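# Unload three sand cores from a mould onto plywood

## Task

Lift out of the mould the long sand core with the rounded nose, plus the two upright bladed cores standing in the mould half on the robot's right side; set all three down on the plywood boards next to the mould and release them. The remaining two cores must stay upright in the mould.

## Robot and tools

Robot: two six-joint arms, left_arm and right_arm, each ending in a parallel gripper. In the scene frame the origin sits at table-top height halfway between the nominal bases, +z points up, +x points out over the table, and left_arm is on the +y side (arm names do not match image sides). Calibrated bases: left_arm at (+0.031, +0.345, 0) m, quat_wxyz (+1.000, 0, 0, +0.008); right_arm at (+0.030, -0.335, 0) m, quat_wxyz (+1.000, 0, 0, -0.014). Each arm's hand pose, velocities and wrist camera pose are reported in that arm's own base frame; the table is in the scene frame. Reported hand positions may be off by a few centimetres, more when reaching far.

Row layout (used by execute_actions and move): one flat list of 14 numbers covering both arms, always all 14 even if one arm stays still. Order: left_arm waist, shoulder, elbow, wrist pitch, wrist yaw, wrist roll, opening; then the same seven for right_arm. Joint numbers are in [-1, 1] and are offsets, not poses: they count from the Joint targets shown at the start of the action (or of the move), not from the previous row. Scale: 1.0 equals 1.202 rad for the waist, 1.258 shoulder, 1.3 elbow, 2.073 wrist pitch, 2.022 wrist yaw and wrist roll. Stated joint ranges (rad): waist -2.618..3.054, shoulder 0.000..3.142, elbow 0.000..3.142, wrist pitch -1.571..1.571, wrist yaw -1.571..1.571, wrist roll -2.094..2.094; true ends may differ by up to 0.059 rad. An action that asks a joint more than 0.059 rad outward past its range is rejected for both arms. The opening number is absolute: +1 fully open, -1 closed. Sending 0 for a gripper closes it partway, so to leave a gripper unchanged repeat its current command (see Tool commands).

execute_actions(actions, cameras): actions is a list of actions; each action is a list of up to 15 rows, one row per 1/30 s step, and the last row is held for the rest of the 15 steps. Because each action starts from the current Joint targets, repeating the same offset keeps moving the joint further. An empty list just reports state and images. cameras selects images: omitted/null/["all"] for all, [] for none, or names cam_left_wrist, cam_right_wrist.

move(target, speed, blend, opening_speed, blocking, cameras): target is one 14-number row or a list of up to 15 rows; every row's offsets count from the same starting Joint targets. All joints travel in step along joint paths, so grippers follow curves and nothing avoids obstacles or the other arm. speed is the top rate in rad/s of the joint with farthest to go (0.01 to 2, default 0.5), one value or one per target. blend (rad) rounds corners between listed targets; 0 stops at each. opening_speed (0.2 or more, per second on the -1..+1 scale) makes the gripper change gradually; use a low value when closing on a core. Finger values of later targets are applied only after the arms halt there. blocking=false returns early while the move continues. The result adds a move: line: done, off_target (resting more than 0.035 rad off), moving, held or fault, possibly limits=held, and the worst joint error per arm. done does not mean nothing was touched.

wait(seconds 0..10, cameras) lets time pass holding commands. stop(cameras) brakes a running move. zoom_image(camera, region) gives a closer look at cam_left_wrist or cam_right_wrist; region is [x0, y0, x1, y1] pixels, at most 504x504, origin top-left of the 896x504 image. finished_scene(scene) ends the current scene irreversibly; pass the current scene number.

Result lines: end_effector_position (m) and end_effector_quat_wxyz per arm in its base frame; the point lies between the finger pads about 1 cm behind the tips, fingers along gripper +z, closing along y. Joint positions/velocities list the six joints then the pad gap (m; 0.094 fully open). Joint targets is what the next offsets count from. grip_measured uses the opening scale; it keeps following the command under load, so it does not reveal contact, and on a hard part reads up to about 0.064 below the part's width. grip_effort_nm is motor effort (negative closing) and is not pad force. Joint torques include the arm's own weight; joints 1-3 wrap at ±28 N m. Lines such as joint sent to its limit, joint command not followed (clearance check altered targets), MOTOR HOT and OVER-TEMPERATURE FAULT flag problems; an overheated arm folds and idles.

Motion limits: joint speed is capped, each joint target stays within a set lead of its measured angle, and targets putting the gripper over 200 mm from where it is are scaled back. Tiny offsets may not move a joint at all. If an arm is pushed or pressing against something, command its targets back past its measured positions to relieve it.

Avoid: fast moves into contact, targets far past a contact (they press harder), collisions between the two arms, opening a gripper while the core is still moving, dropping cores, knocking over the two cores that must stay, and anything leaving the table. Holding loads or stretching out heats motors, so don't linger. Occasional brief disturbances may tug a held core.

Each tool is called by a JSON object that holds its "name" and its "arguments", one argument or row to a line.

## Session

{"name": "execute_actions", "arguments": {
  "actions": []
}}

Scene clock: 0.00 s.
left_arm: end_effector_position=(+0.3919, -0.2703, +0.3417) grip_measured=+1.000 grip_effort_nm=n/a end_effector_quat_wxyz=(+0.564, +0.433, +0.543, -0.447) | right_arm: end_effector_position=(+0.3255, +0.0985, +0.1807) grip_measured=+1.000 grip_effort_nm=n/a end_effector_quat_wxyz=(+0.100, -0.217, +0.970, -0.037)
Joint positions: left_arm=[-0.271 1.676 1.232 0.519 1.072 -0.062 0.094] | right_arm=[0.342 1.662 1.591 -1.308 0.097 -0.107 0.094]
Joint velocities: within noise
Joint torques (N m): no reading
Heat: left arm: 34 °C; right arm: 35 °C.
Joint targets: left_arm=[-0.271 1.667 1.240 0.516 1.072 -0.062] | right_arm=[0.342 1.652 1.601 -1.306 0.099 -0.106]
Tool commands: left_gripper/opening=+1.0 right_gripper/opening=+1.0

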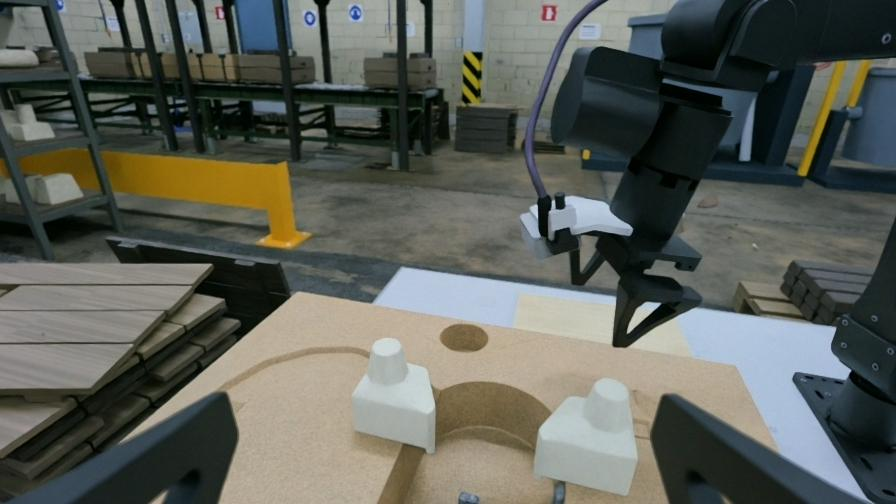

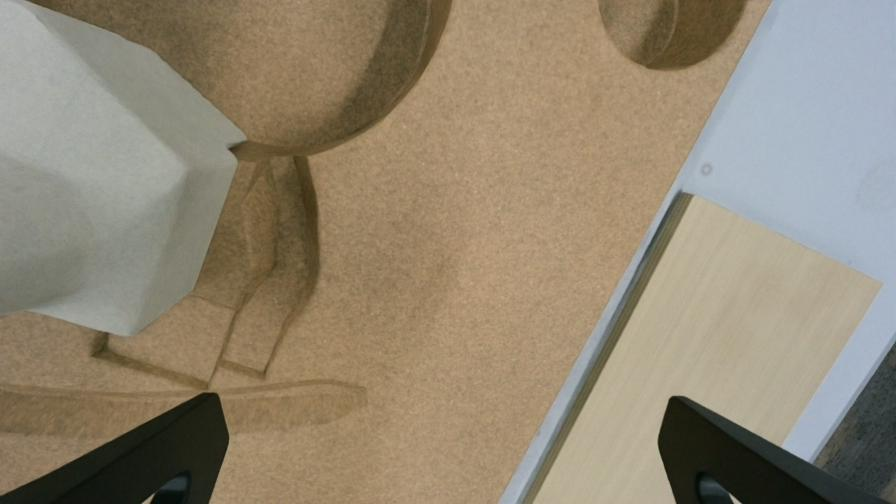

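{"name": "move", "arguments": {
  "target": [
    [0.541,-0.474,-0.198,-0.649,-0.530,0.031,-0.1,0,-0.439,-0.347,0.196,-0.049,0.052,0.5],
    [0.541,-0.474,-0.198,-0.649,-0.530,0.031,-0.1,0.284,-0.518,-0.462,0.485,-0.149,0.052,0.5]
  ],
  "speed": 1.0,
  "blend": 0.1
}}

Scene clock: 13.07 s.
left_arm: end_effector_position=(+0.2777, +0.1079, +0.1915) grip_measured=-0.098 grip_effort_nm=-0.061 end_effector_quat_wxyz=(+0.316, -0.176, +0.930, +0.055) | right_arm: end_effector_position=(+0.2573, +0.2523, +0.3238) grip_measured=+0.503 grip_effort_nm=-0.129 end_effector_quat_wxyz=(+0.523, -0.324, +0.742, +0.265)
Joint positions: left_arm=[0.372 1.087 0.992 -0.822 0.009 -0.006 0.042] | right_arm=[0.677 1.016 1.012 -0.32 -0.194 -0.007 0.071]
Joint velocities: within noise
Joint torques (N m): left_arm=[0.59 -3.58 4.71 1.53 -0.07 -0.01] | right_arm=[0.58 -3.4 5.37 1.69 -0.12 0.03]
Heat: left arm: 35 °C; right arm: 36 °C.
Joint targets: left_arm=[0.379 1.070 0.982 -0.829 0.000 0.001] | right_arm=[0.684 1.000 1.000 -0.300 -0.202 -0.001]
move: done

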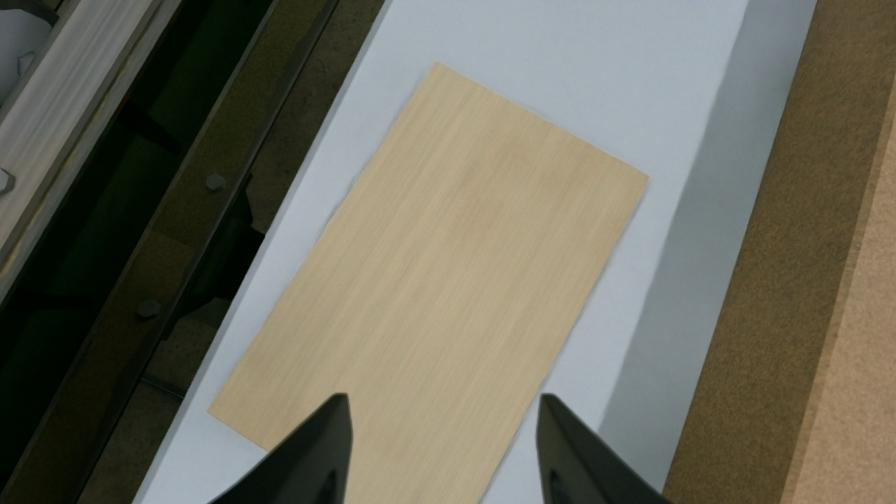

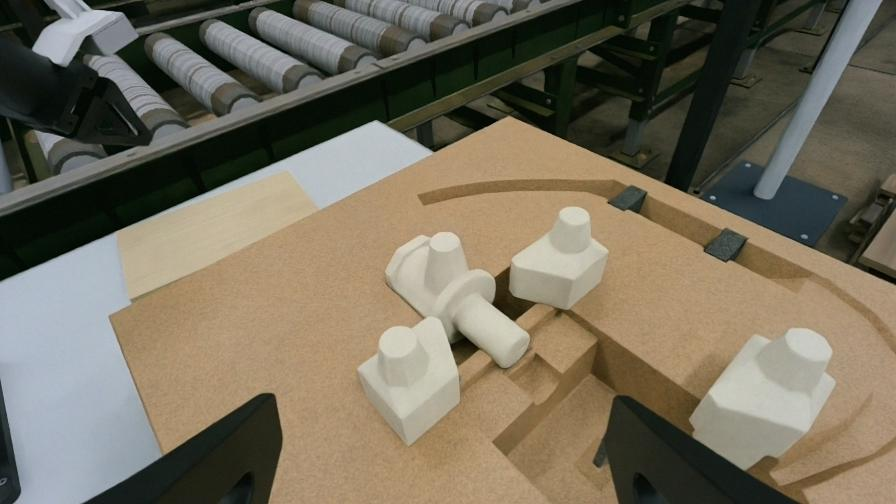

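{"name": "move", "arguments": {
  "target": [-0.8145,0.508,0.601,-0.1085,0,0,0.4,-0.983,-0.159,-0.154,-0.193,0.1,0,0.5],
  "speed": 0.9
}}

Scene clock: 44.10 s.
left_arm: end_effector_position=(+0.3531, -0.2426, +0.2411) grip_measured=+0.398 grip_effort_nm=0.120 end_effector_quat_wxyz=(+0.266, +0.284, +0.917, -0.085) | right_arm: end_effector_position=(+0.2436, -0.1277, +0.2112) grip_measured=+0.503 grip_effort_nm=-0.129 end_effector_quat_wxyz=(+0.413, +0.216, +0.879, -0.102)
Joint positions: left_arm=[-0.603 1.695 1.737 -1.046 0.004 -0.004 0.066] | right_arm=[-0.491 0.813 0.81 -0.689 -0.007 -0.006 0.071]
Joint velocities: within noise
Joint torques (N m): left_arm=[0.32 -6.06 7.43 1.38 -0.02 -0.02] | right_arm=[-0.62 -1.59 5.26 1.21 0.06 0.02]
Heat: left arm: 35 °C; right arm: 41 °C.
Joint targets: left_arm=[-0.600 1.709 1.764 -1.054 0.000 0.001] | right_arm=[-0.498 0.800 0.800 -0.700 0.000 -0.001]
move: done

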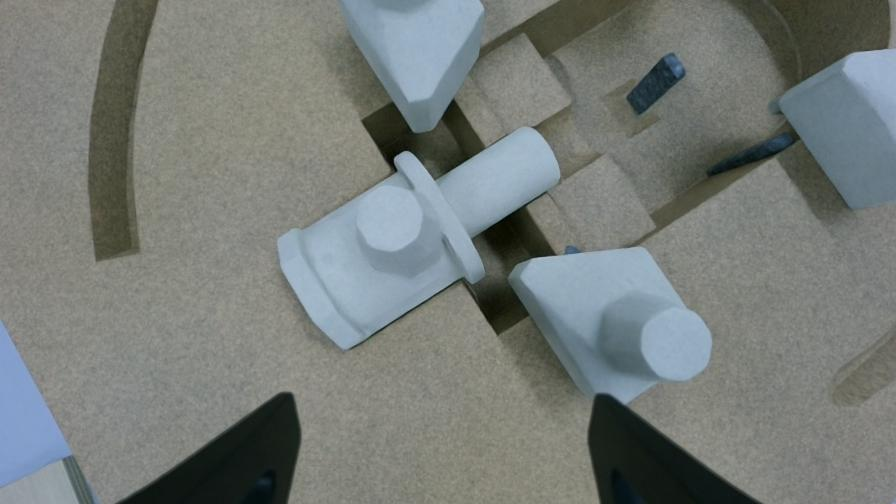

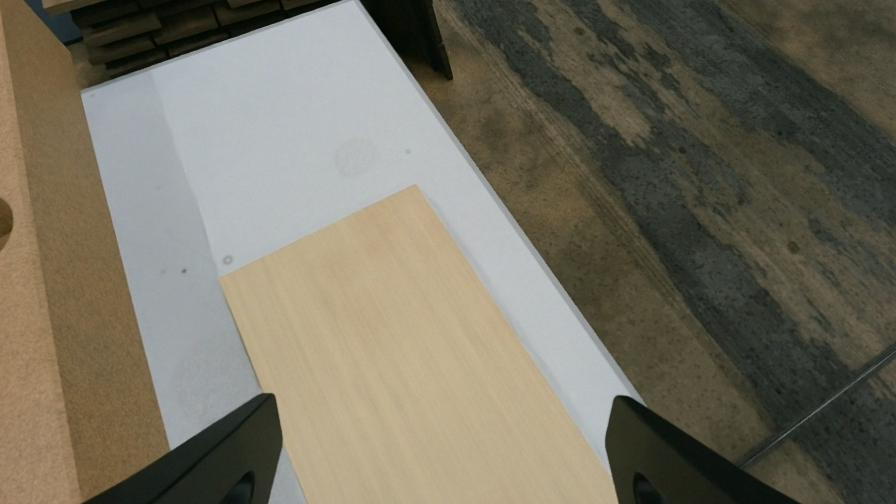

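{"name": "move", "arguments": {
  "target": [0.0333,0.136,-0.0954,0.142,0,0,0.4,0.897,-0.091,-0.1915,0.181,0,0,0.5],
  "speed": 0.7
}}

Scene clock: 103.50 s.
left_arm: end_effector_position=(+0.4093, -0.2606, +0.1706) grip_measured=+0.398 grip_effort_nm=0.129 end_effector_quat_wxyz=(+0.276, +0.267, +0.920, -0.083) | right_arm: end_effector_position=(+0.2419, +0.1579, +0.1997) grip_measured=+0.503 grip_effort_nm=-0.125 end_effector_quat_wxyz=(+0.498, -0.245, +0.819, +0.146)
Joint positions: left_arm=[-0.568 1.863 1.648 -0.771 0.004 -0.004 0.066] | right_arm=[0.573 0.697 0.562 -0.345 -0.003 -0.006 0.071]
Joint velocities: within noise
Joint torques (N m): left_arm=[0.62 -7.42 4.78 1.61 -0.02 0.02] | right_arm=[0.68 -1.17 5.45 1.66 0.01 0.02]
Heat: left arm: 37 °C; right arm: 38 °C.
Joint targets: left_arm=[-0.560 1.880 1.640 -0.760 0.000 0.001] | right_arm=[0.580 0.686 0.551 -0.325 0.000 -0.001]
move: done

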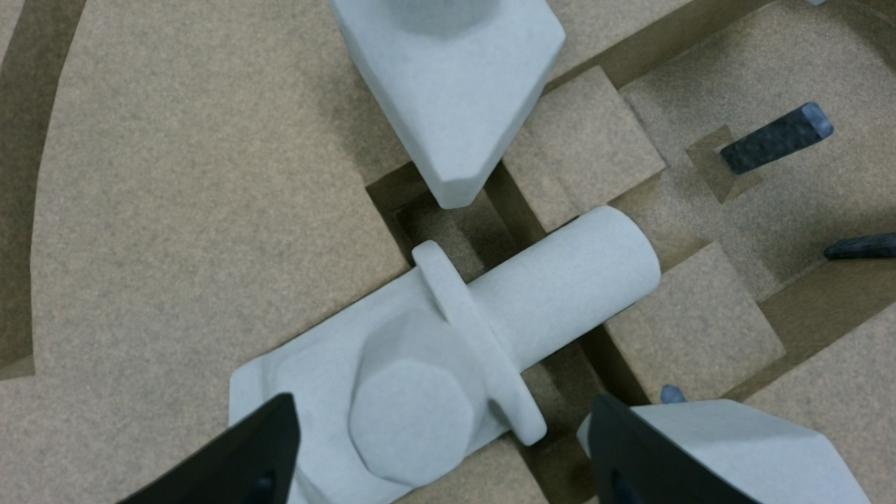

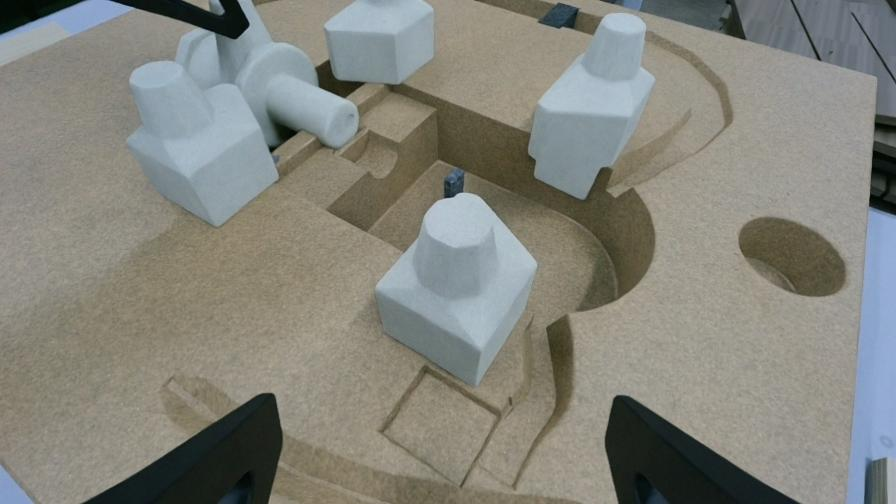

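{"name": "move", "arguments": {
  "target": [0.011,0.0056,-0.017,0.0073,0,0,0.4,-0.015,0.367,-0.0085,0.234,0,0,0.5],
  "speed": 0.4
}}

Scene clock: 116.50 s.
left_arm: end_effector_position=(+0.4120, -0.2547, +0.1649) grip_measured=+0.398 grip_effort_nm=0.125 end_effector_quat_wxyz=(+0.275, +0.261, +0.922, -0.080) | right_arm: end_effector_position=(+0.3113, +0.2012, +0.1617) grip_measured=+0.503 grip_effort_nm=-0.129 end_effector_quat_wxyz=(+0.508, -0.242, +0.813, +0.148)
Joint positions: left_arm=[-0.554 1.863 1.628 -0.756 0.004 -0.004 0.066] | right_arm=[0.57 1.146 0.549 0.14 -0.003 -0.006 0.071]
Joint velocities: within noise
Joint torques (N m): left_arm=[0.7 -6.97 4.64 1.62 -0.01 0.01] | right_arm=[-0.65 -2.81 5.39 1.68 0.01 0.02]
Heat: left arm: 38 °C; right arm: 41 °C.
Joint targets: left_arm=[-0.546 1.888 1.618 -0.745 0.000 0.001] | right_arm=[0.562 1.148 0.540 0.160 0.000 -0.001]
move: done

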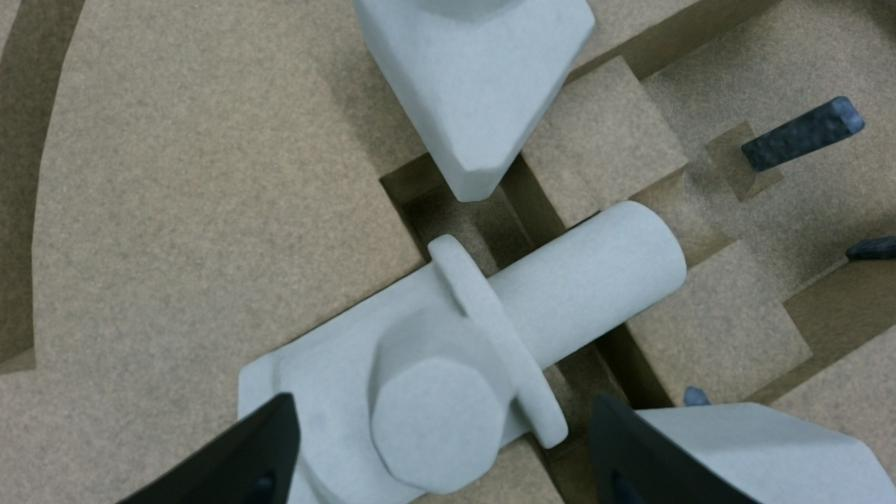

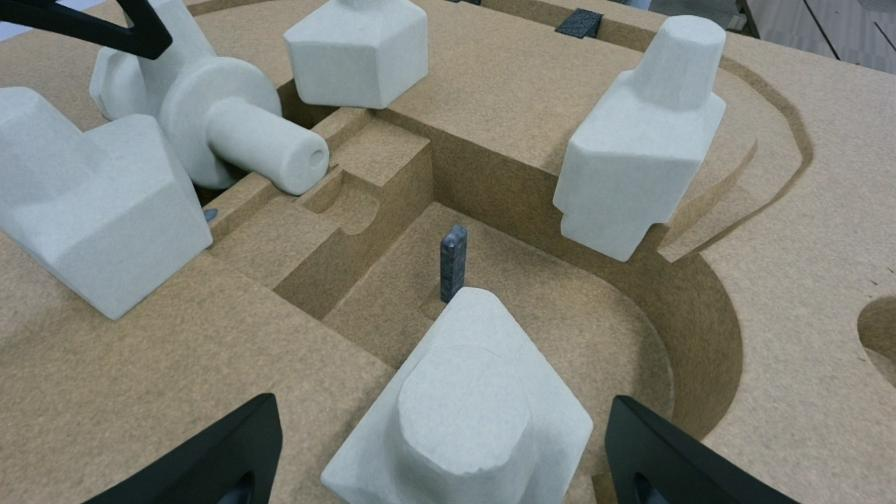

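{"name": "move", "arguments": {
  "target": [0.0,0.0,-0.0154,0.0058,0,0,0.4,-0.0085,0.0135,0.0,0.0,0,0,0.5],
  "speed": 0.2
}}

{"name": "move", "arguments": {
  "target": [0,0,0,0,0,0,-0.8,0,0,0,0,0,0,-0.7],
  "opening_speed": 0.5
}}

Scene clock: 122.53 s.
left_arm: end_effector_position=(+0.4105, -0.2537, +0.1586) grip_measured=+0.398 grip_effort_nm=0.115 end_effector_quat_wxyz=(+0.270, +0.261, +0.923, -0.079) | right_arm: end_effector_position=(+0.3140, +0.1984, +0.1572) grip_measured=+0.503 grip_effort_nm=-0.129 end_effector_quat_wxyz=(+0.504, -0.238, +0.818, +0.144)
Joint positions: left_arm=[-0.554 1.863 1.608 -0.744 0.004 -0.004 0.066] | right_arm=[0.559 1.16 0.549 0.142 -0.003 -0.006 0.071]
Joint velocities: within noise
Joint torques (N m): left_arm=[0.68 -6.93 4.6 1.6 -0.02 -0.01] | right_arm=[-0.66 -2.66 5.37 1.62 0.01 0.02]
Heat: left arm: 38 °C; right arm: 41 °C.
Joint targets: left_arm=[-0.546 1.888 1.598 -0.733 0.000 0.001] | right_arm=[0.552 1.164 0.540 0.160 0.000 -0.001]
move: done

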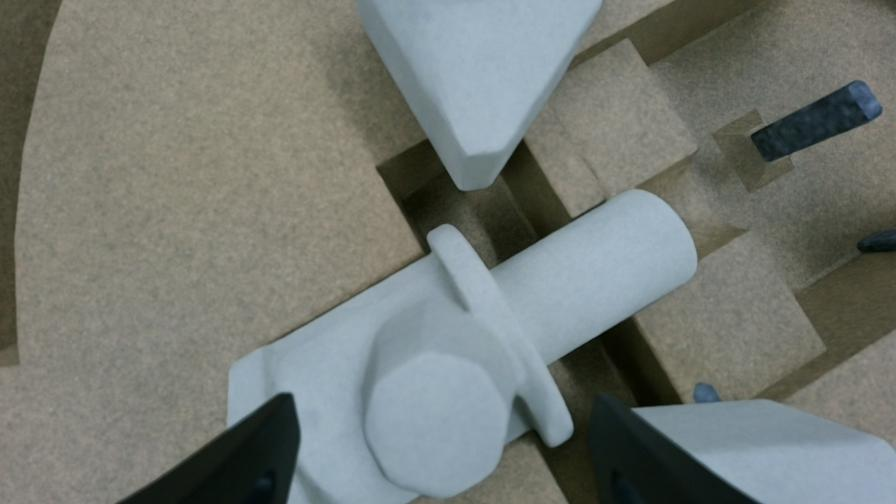

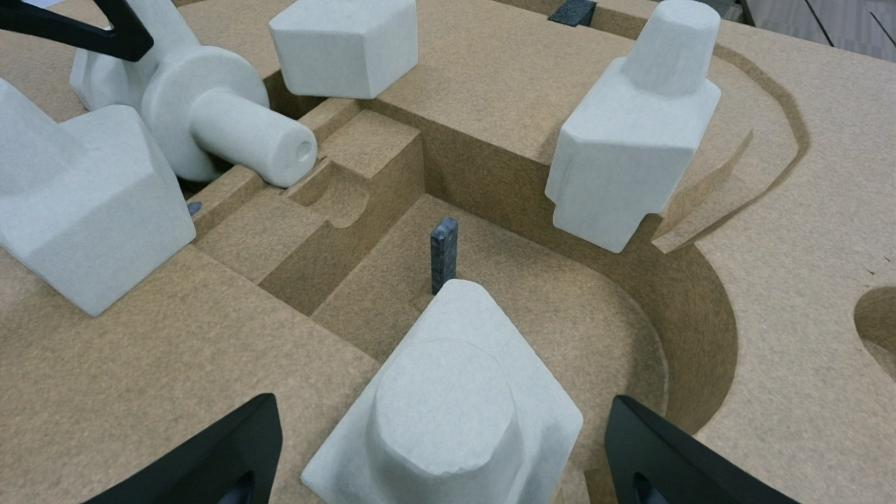

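Scene clock: 125.13 s.
left_arm: end_effector_position=(+0.4108, -0.2537, +0.1586) grip_measured=-0.353 grip_effort_nm=-1.004 end_effector_quat_wxyz=(+0.271, +0.262, +0.923, -0.079) | right_arm: end_effector_position=(+0.3140, +0.1984, +0.1572) grip_measured=-0.352 grip_effort_nm=-1.004 end_effector_quat_wxyz=(+0.504, -0.238, +0.818, +0.144)
Joint positions: left_arm=[-0.554 1.863 1.608 -0.743 0.003 -0.001 0.03] | right_arm=[0.559 1.16 0.549 0.142 -0.003 -0.006 0.03]
Joint velocities: within noise
Joint torques (N m): left_arm=[0.62 -7.08 4.66 1.6 0.01 -0.04] | right_arm=[-0.65 -2.7 5.37 1.63 0.02 0.02]
Heat: left arm: 38 °C; right arm: 41 °C.
Joint targets: left_arm=[-0.546 1.887 1.598 -0.733 0.000 0.001] | right_arm=[0.552 1.164 0.540 0.160 0.000 -0.001]
move: done

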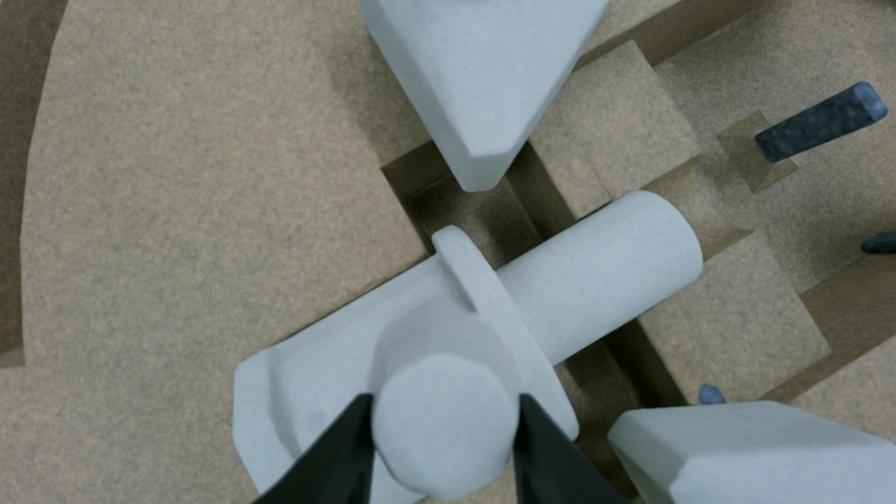

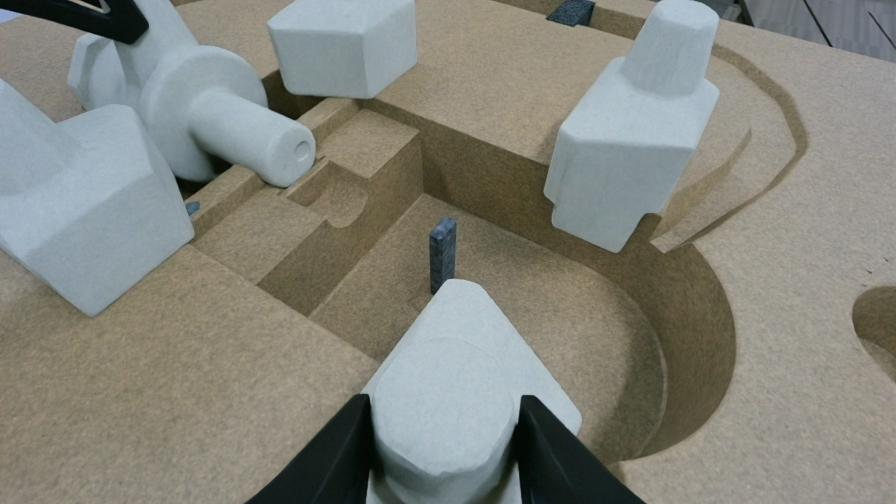

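{"name": "move", "arguments": {
  "target": [
    [0,-0.0453,0.1477,-0.0275,0,0,-0.8,0,-0.0827,0.1538,-0.0675,0,0,-0.7],
    [0,-0.0421,0.2554,-0.0878,0,0,-0.8,0,-0.0906,0.3269,-0.1833,0,0,-0.7]
  ],
  "speed": 0.25,
  "blend": 0.03
}}

Scene clock: 138.83 s.
left_arm: end_effector_position=(+0.4078, -0.2519, +0.2256) grip_measured=-0.354 grip_effort_nm=-0.999 end_effector_quat_wxyz=(+0.278, +0.262, +0.921, -0.081) | right_arm: end_effector_position=(+0.3119, +0.1971, +0.2516) grip_measured=-0.353 grip_effort_nm=-1.004 end_effector_quat_wxyz=(+0.497, -0.239, +0.822, +0.143)
Joint positions: left_arm=[-0.554 1.868 1.874 -0.99 0.003 -0.001 0.03] | right_arm=[0.559 1.087 0.905 -0.301 -0.003 -0.005 0.03]
Joint velocities: within noise
Joint torques (N m): left_arm=[0.62 -11.07 10.06 2.33 -0.01 -0.03] | right_arm=[-0.66 -5.71 11.15 2.22 0.01 0.01]
Heat: left arm: 39 °C; right arm: 42 °C.
Joint targets: left_arm=[-0.546 1.835 1.930 -0.915 0.000 0.001] | right_arm=[0.552 1.050 0.965 -0.220 0.000 -0.001]
move: off_target (left_arm, right_arm); left_arm: the wrist pitch is farthest, 0.075 rad from its target; right_arm: the wrist pitch is farthest, 0.082 rad from its target

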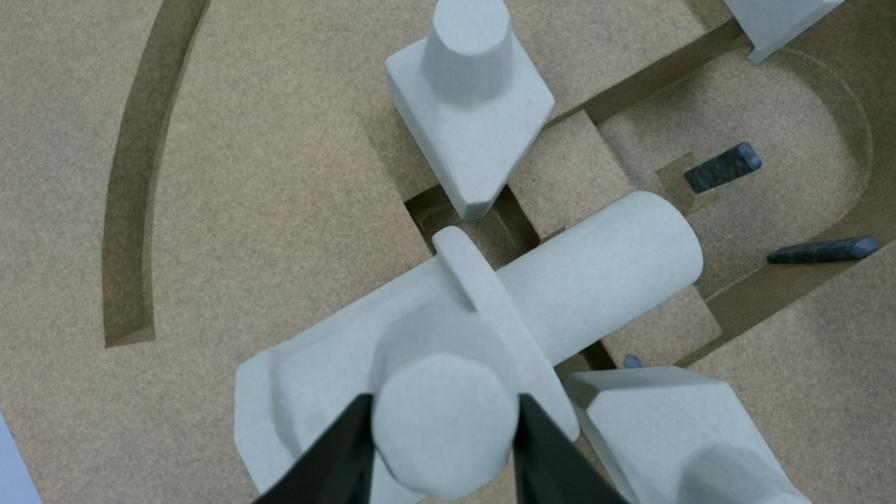

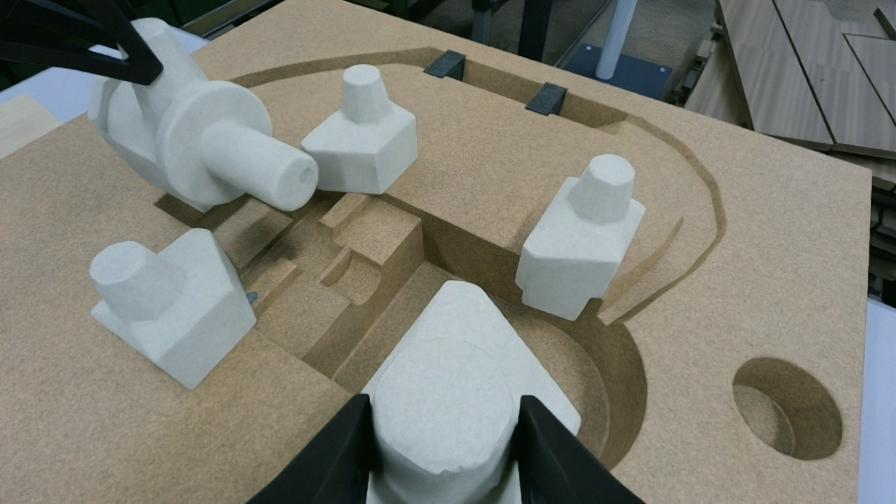

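{"name": "move", "arguments": {
  "target": [
    [0,-0.1073,0,-0.0651,0,0,-0.8,-0.2097,-0.004,0.0538,-0.0314,0,0.099,-0.7],
    [0.8103,-0.3378,-0.2692,-0.0507,0,0,-0.8,-0.7088,-0.0477,0.0269,-0.0627,0,0.5935,-0.7],
    [0.8103,-0.4412,-0.5462,0.0555,0,0,-0.8,-0.9326,-0.0715,0.0115,-0.0724,0,0.9115,-0.7],
    [0.8103,-0.4412,-0.7092,0.1491,0,0,-0.8,-0.9326,-0.0795,-0.2115,0.0579,0,0.9115,-0.7]
  ],
  "speed": [0.5,0.6,0.6,0.35],
  "blend": 0.08
}}

Scene clock: 168.83 s.
left_arm: end_effector_position=(+0.3058, +0.1404, +0.1360) grip_measured=-0.354 grip_effort_nm=-0.989 end_effector_quat_wxyz=(+0.259, -0.204, +0.942, +0.059) | right_arm: end_effector_position=(+0.2890, -0.1816, +0.1961) grip_measured=-0.354 grip_effort_nm=-1.004 end_effector_quat_wxyz=(+0.403, +0.807, +0.317, +0.294)
Joint positions: left_arm=[0.424 1.336 0.993 -0.691 -0.006 -0.001 0.03] | right_arm=[-0.563 0.989 0.677 -0.214 0.002 1.828 0.03]
Joint velocities: within noise
Joint torques (N m): left_arm=[0.27 -8.43 6.5 2.36 0.1 -0.05] | right_arm=[-0.57 -5.24 7.34 2.5 -0.03 0.12]
Heat: left arm: 42 °C; right arm: 48 °C.
Joint targets: left_arm=[0.427 1.280 1.008 -0.606 0.000 0.001] | right_arm=[-0.569 0.950 0.690 -0.100 0.000 1.842]
move: off_target (left_arm, right_arm); left_arm: the wrist pitch is farthest, 0.085 rad from its target; right_arm: the wrist pitch is farthest, 0.114 rad from its target

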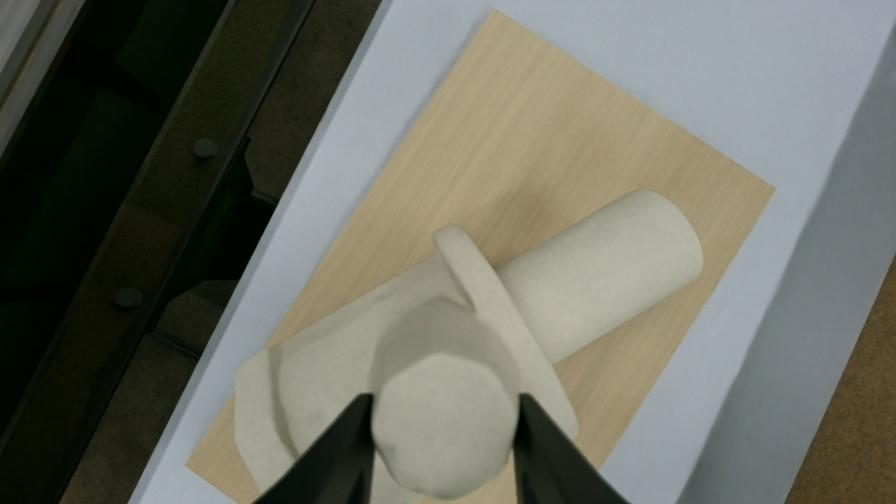

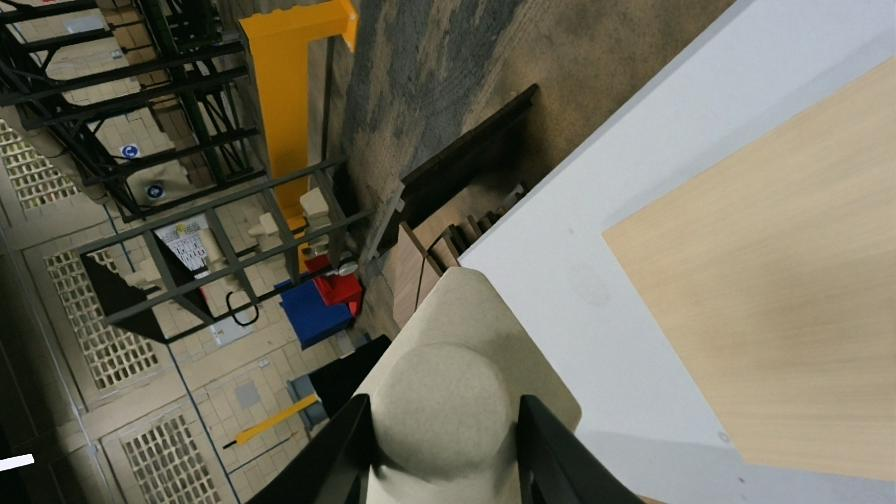

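{"name": "move", "arguments": {
  "target": [
    [0,-0.0008,-0.03,0.023,0,0,-0.8,0,0.155,-0.2646,0.275,0,0,-0.7],
    [0,-0.0016,-0.06,0.0463,0,0,-0.8,0,0.2679,-0.3231,0.3772,0,0,-0.7]
  ],
  "speed": [0.35,0.2],
  "blend": 0.03
}}

Scene clock: 178.73 s.
left_arm: end_effector_position=(+0.3080, +0.1414, +0.1232) grip_measured=-0.354 grip_effort_nm=-0.999 end_effector_quat_wxyz=(+0.273, -0.203, +0.938, +0.062) | right_arm: end_effector_position=(+0.2936, -0.1845, +0.0800) grip_measured=-0.354 grip_effort_nm=-0.999 end_effector_quat_wxyz=(+0.422, +0.793, +0.312, +0.309)
Joint positions: left_arm=[0.424 1.329 0.921 -0.595 -0.006 -0.001 0.03] | right_arm=[-0.563 1.297 0.262 0.564 0.002 1.829 0.03]
Joint velocities: within noise
Joint torques (N m): left_arm=[0.29 -8.06 6.06 2.41 0.1 -0.05] | right_arm=[-0.54 -3.73 5.55 2.59 -0.03 0.11]
Heat: left arm: 41 °C; right arm: 50 °C.
Joint targets: left_arm=[0.427 1.278 0.930 -0.510 0.000 0.001] | right_arm=[-0.569 1.288 0.270 0.682 0.000 1.842]
move: off_target (left_arm, right_arm); left_arm: the wrist pitch is farthest, 0.085 rad from its target; right_arm: the wrist pitch is farthest, 0.118 rad from its target

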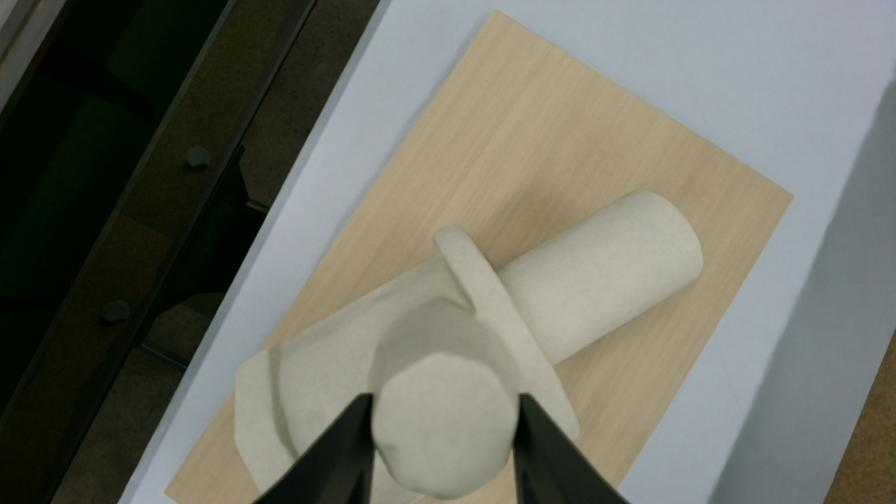

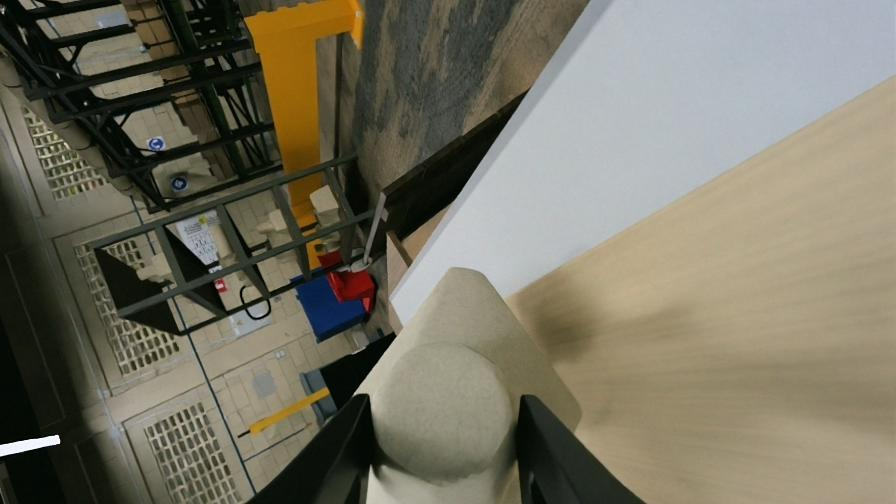

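{"name": "move", "arguments": {
  "target": [0,0.004,-0.021,0.0155,0,0,-0.8,0.0166,0.0588,-0.026,0.0502,0,0,-0.7],
  "speed": 0.12,
  "cameras": []
}}

Scene clock: 187.63 s.
left_arm: end_effector_position=(+0.3111, +0.1428, +0.1227) grip_measured=-0.354 grip_effort_nm=-0.999 end_effector_quat_wxyz=(+0.285, -0.202, +0.935, +0.064) | right_arm: end_effector_position=(+0.2935, -0.1819, +0.0667) grip_measured=-0.354 grip_effort_nm=-1.004 end_effector_quat_wxyz=(+0.421, +0.793, +0.314, +0.310)
Joint positions: left_arm=[0.424 1.323 0.9 -0.554 -0.006 -0.001 0.03] | right_arm=[-0.557 1.369 0.229 0.668 0.002 1.829 0.03]
Joint velocities: within noise
Joint torques (N m): left_arm=[0.31 -7.16 5.57 2.33 0.11 -0.05] | right_arm=[0.69 -3.82 5.08 2.61 -0.04 0.11]
Heat: left arm: 39 °C; right arm: 51 °C.
Joint targets: left_arm=[0.427 1.283 0.902 -0.478 0.000 0.001] | right_arm=[-0.549 1.361 0.236 0.786 0.000 1.842]
move: off_target (left_arm, right_arm); left_arm: the wrist pitch is farthest, 0.076 rad from its target; right_arm: the wrist pitch is farthest, 0.118 rad from its target
No camera images: "cameras" was empty.

{"name": "move", "arguments": {
  "target": [0,0.004,-0.0192,-0.0048,0,0,-0.8,0,0.031,-0.0138,0.027,0,0,-0.7],
  "speed": 0.1,
  "cameras": []
}}

Scene clock: 193.47 s.
left_arm: end_effector_position=(+0.3107, +0.1426, +0.1222) grip_measured=-0.354 grip_effort_nm=-1.009 end_effector_quat_wxyz=(+0.291, -0.202, +0.933, +0.066) | right_arm: end_effector_position=(+0.2931, -0.1816, +0.0614) grip_measured=-0.354 grip_effort_nm=-1.004 end_effector_quat_wxyz=(+0.422, +0.792, +0.313, +0.311)
Joint positions: left_arm=[0.424 1.314 0.884 -0.536 -0.006 -0.001 0.03] | right_arm=[-0.557 1.407 0.213 0.727 0.002 1.83 0.03]
Joint velocities: within noise
Joint torques (N m): left_arm=[0.25 -6.11 4.79 2.04 0.1 -0.03] | right_arm=[0.69 -3.79 4.7 2.54 -0.03 0.11]
Heat: left arm: 40 °C; right arm: 53 °C.
Joint targets: left_arm=[0.427 1.288 0.877 -0.488 0.000 0.001] | right_arm=[-0.549 1.401 0.218 0.842 0.000 1.842]
move: off_target (left_arm, right_arm); left_arm: the wrist pitch is farthest, 0.048 rad from its target; right_arm: the wrist pitch is farthest, 0.115 rad from its target
No camera images: "cameras" was empty.

{"name": "move", "arguments": {
  "target": [0,0.004,-0.0154,-0.0145,0,0,-0.8,0,0.024,-0.0115,0.021,0,0,-0.7],
  "speed": 0.1
}}

Scene clock: 196.67 s.
left_arm: end_effector_position=(+0.3104, +0.1425, +0.1217) grip_measured=-0.354 grip_effort_nm=-1.009 end_effector_quat_wxyz=(+0.294, -0.202, +0.932, +0.066) | right_arm: end_effector_position=(+0.2930, -0.1816, +0.0592) grip_measured=-0.354 grip_effort_nm=-1.009 end_effector_quat_wxyz=(+0.426, +0.789, +0.311, +0.314)
Joint positions: left_arm=[0.424 1.307 0.874 -0.525 -0.006 -0.001 0.03] | right_arm=[-0.557 1.435 0.199 0.78 0.002 1.832 0.03]
Joint velocities: within noise
Joint torques (N m): left_arm=[0.34 -5.11 4.12 1.64 0.09 -0.05] | right_arm=[0.69 -3.73 4.51 2.45 -0.03 0.08]
Heat: left arm: 40 °C; right arm: 53 °C.
Joint targets: left_arm=[0.427 1.293 0.858 -0.518 0.000 0.001] | right_arm=[-0.549 1.431 0.203 0.886 0.000 1.842]
move: off_target (right_arm); right_arm: the wrist pitch is farthest, 0.105 rad from its target

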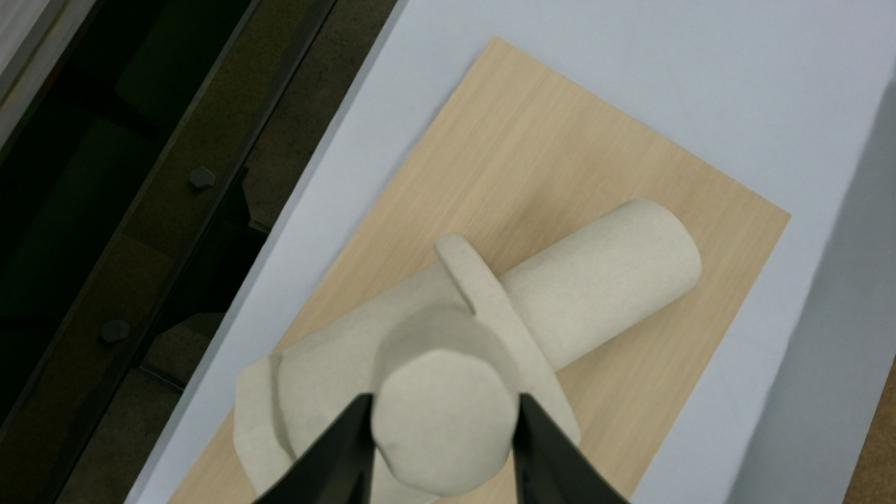

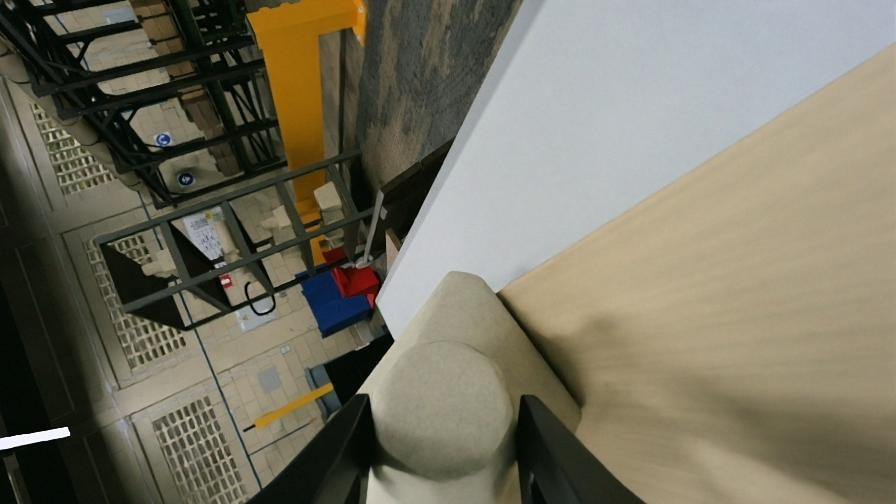

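{"name": "move", "arguments": {
  "target": [0,0,0,0,0,0,0.1,0,0.02,-0.0115,0.008,0,0,-0.7],
  "speed": 0.1,
  "opening_speed": 0.4
}}

Scene clock: 202.17 s.
left_arm: end_effector_position=(+0.3091, +0.1419, +0.1192) grip_measured=+0.098 grip_effort_nm=0.120 end_effector_quat_wxyz=(+0.292, -0.202, +0.933, +0.066) | right_arm: end_effector_position=(+0.2925, -0.1813, +0.0571) grip_measured=-0.354 grip_effort_nm=-1.009 end_effector_quat_wxyz=(+0.427, +0.788, +0.309, +0.317)
Joint positions: left_arm=[0.424 1.307 0.867 -0.524 -0.006 -0.001 0.052] | right_arm=[-0.557 1.457 0.188 0.821 0.002 1.837 0.03]
Joint velocities: within noise
Joint torques (N m): left_arm=[0.34 -5.07 4.56 1.61 0.09 -0.03] | right_arm=[0.69 -3.55 4.05 2.25 -0.03 0.01]
Heat: left arm: 39 °C; right arm: 54 °C.
Joint targets: left_arm=[0.427 1.293 0.858 -0.518 0.000 0.001] | right_arm=[-0.549 1.456 0.188 0.902 0.000 1.842]
move: off_target (right_arm); right_arm: the wrist pitch is farthest, 0.082 rad from its target

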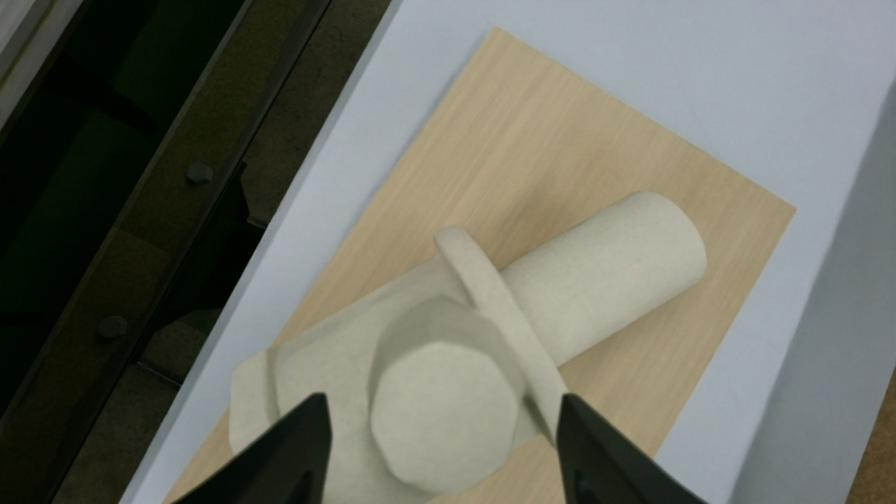

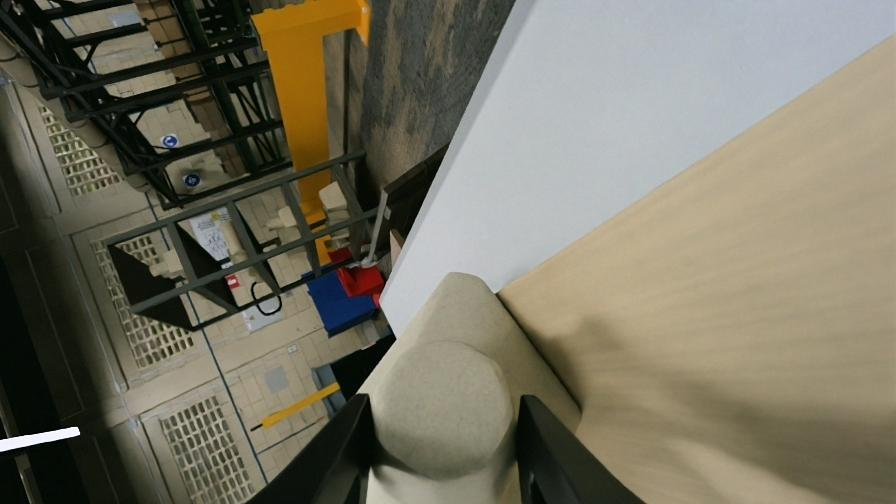

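{"name": "move", "arguments": {
  "target": [0,-0.1765,0.0962,-0.1505,0,0,0.1,0,0.02,-0.0115,-0.004,0,0,-0.7],
  "speed": 0.2
}}

Scene clock: 207.63 s.
left_arm: end_effector_position=(+0.2654, +0.1222, +0.1776) grip_measured=+0.098 grip_effort_nm=0.125 end_effector_quat_wxyz=(+0.297, -0.202, +0.931, +0.067) | right_arm: end_effector_position=(+0.2920, -0.1810, +0.0550) grip_measured=-0.354 grip_effort_nm=-1.004 end_effector_quat_wxyz=(+0.428, +0.788, +0.306, +0.319)
Joint positions: left_arm=[0.424 1.088 0.958 -0.822 -0.006 -0.001 0.052] | right_arm=[-0.557 1.476 0.179 0.853 0.002 1.842 0.03]
Joint velocities: within noise
Joint torques (N m): left_arm=[0.24 -3.62 7.5 1.5 0.08 -0.05] | right_arm=[0.7 -3.07 3.45 1.86 -0.04 -0.04]
Heat: left arm: 38 °C; right arm: 54 °C.
Joint targets: left_arm=[0.427 1.071 0.982 -0.830 0.000 0.001] | right_arm=[-0.549 1.481 0.173 0.894 -0.001 1.842]
move: off_target (right_arm); right_arm: the wrist pitch is farthest, 0.041 rad from its target

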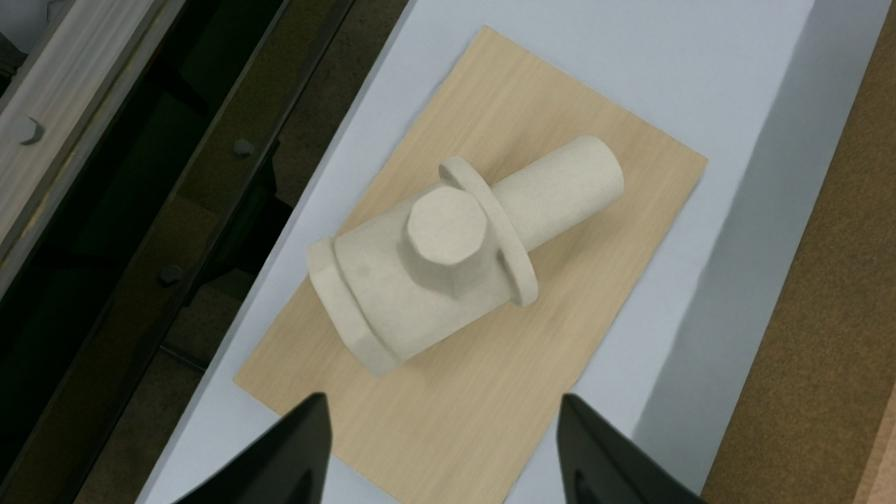

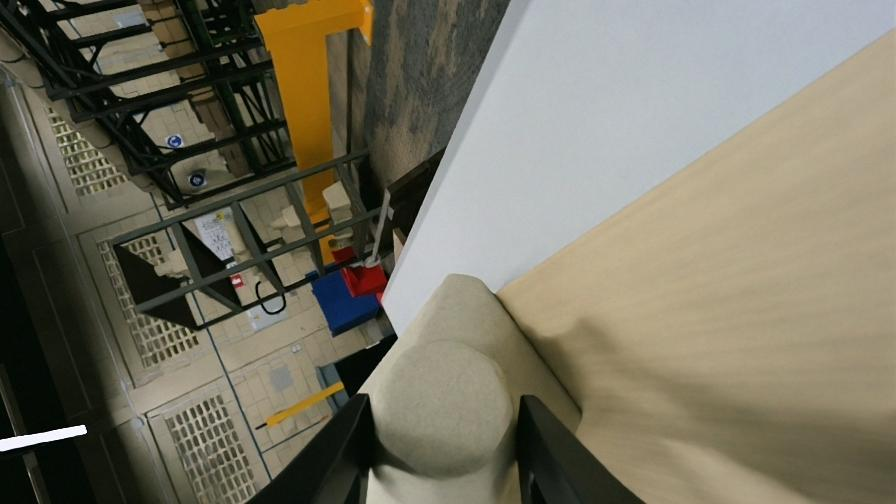

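{"name": "move", "arguments": {
  "target": [0,0,0,0,0,0,0.1,0,0.012,-0.008,-0.01,0,0,-0.7],
  "speed": 0.1,
  "cameras": []
}}

{"name": "move", "arguments": {
  "target": [0,0,0,0,0,0,0.1,0,0,0,0,0,0,-0.05],
  "opening_speed": 0.3
}}

Scene clock: 214.13 s.
left_arm: end_effector_position=(+0.2653, +0.1221, +0.1775) grip_measured=+0.098 grip_effort_nm=0.129 end_effector_quat_wxyz=(+0.297, -0.202, +0.931, +0.067) | right_arm: end_effector_position=(+0.2918, -0.1808, +0.0544) grip_measured=-0.354 grip_effort_nm=-1.009 end_effector_quat_wxyz=(+0.429, +0.787, +0.306, +0.320)
Joint positions: left_arm=[0.424 1.088 0.958 -0.822 -0.006 -0.001 0.052] | right_arm=[-0.557 1.485 0.174 0.87 0.002 1.842 0.03]
Joint velocities: within noise
Joint torques (N m): left_arm=[0.23 -3.63 7.57 1.48 0.1 -0.05] | right_arm=[0.69 -2.59 3.03 1.48 -0.04 -0.05]
Heat: left arm: 37 °C; right arm: 52 °C.
Joint targets: left_arm=[0.427 1.071 0.982 -0.830 0.000 0.001] | right_arm=[-0.549 1.496 0.163 0.873 -0.001 1.842]
move: done
No camera images: "cameras" was empty.

Scene clock: 216.50 s.
left_arm: end_effector_position=(+0.2652, +0.1221, +0.1774) grip_measured=+0.098 grip_effort_nm=0.125 end_effector_quat_wxyz=(+0.296, -0.202, +0.931, +0.067) | right_arm: end_effector_position=(+0.2917, -0.1808, +0.0537) grip_measured=-0.053 grip_effort_nm=0.183 end_effector_quat_wxyz=(+0.428, +0.788, +0.305, +0.320)
Joint positions: left_arm=[0.424 1.088 0.958 -0.823 -0.006 -0.001 0.052] | right_arm=[-0.557 1.488 0.174 0.872 0.002 1.844 0.044]
Joint velocities: within noise
Joint torques (N m): left_arm=[0.32 -3.56 7.56 1.5 0.1 -0.04] | right_arm=[0.68 -2.88 2.99 1.49 -0.03 -0.06]
Heat: left arm: 37 °C; right arm: 51 °C.
Joint targets: left_arm=[0.427 1.071 0.982 -0.830 0.000 0.001] | right_arm=[-0.549 1.496 0.163 0.873 0.000 1.842]
move: done

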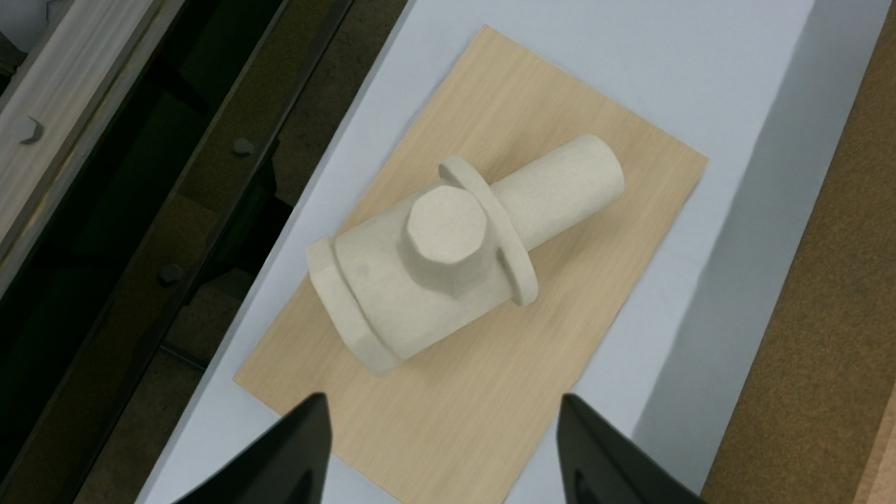

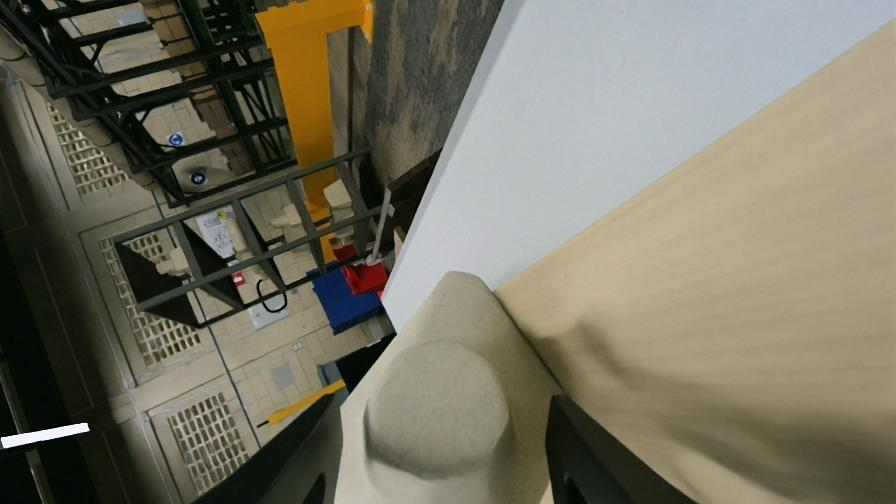

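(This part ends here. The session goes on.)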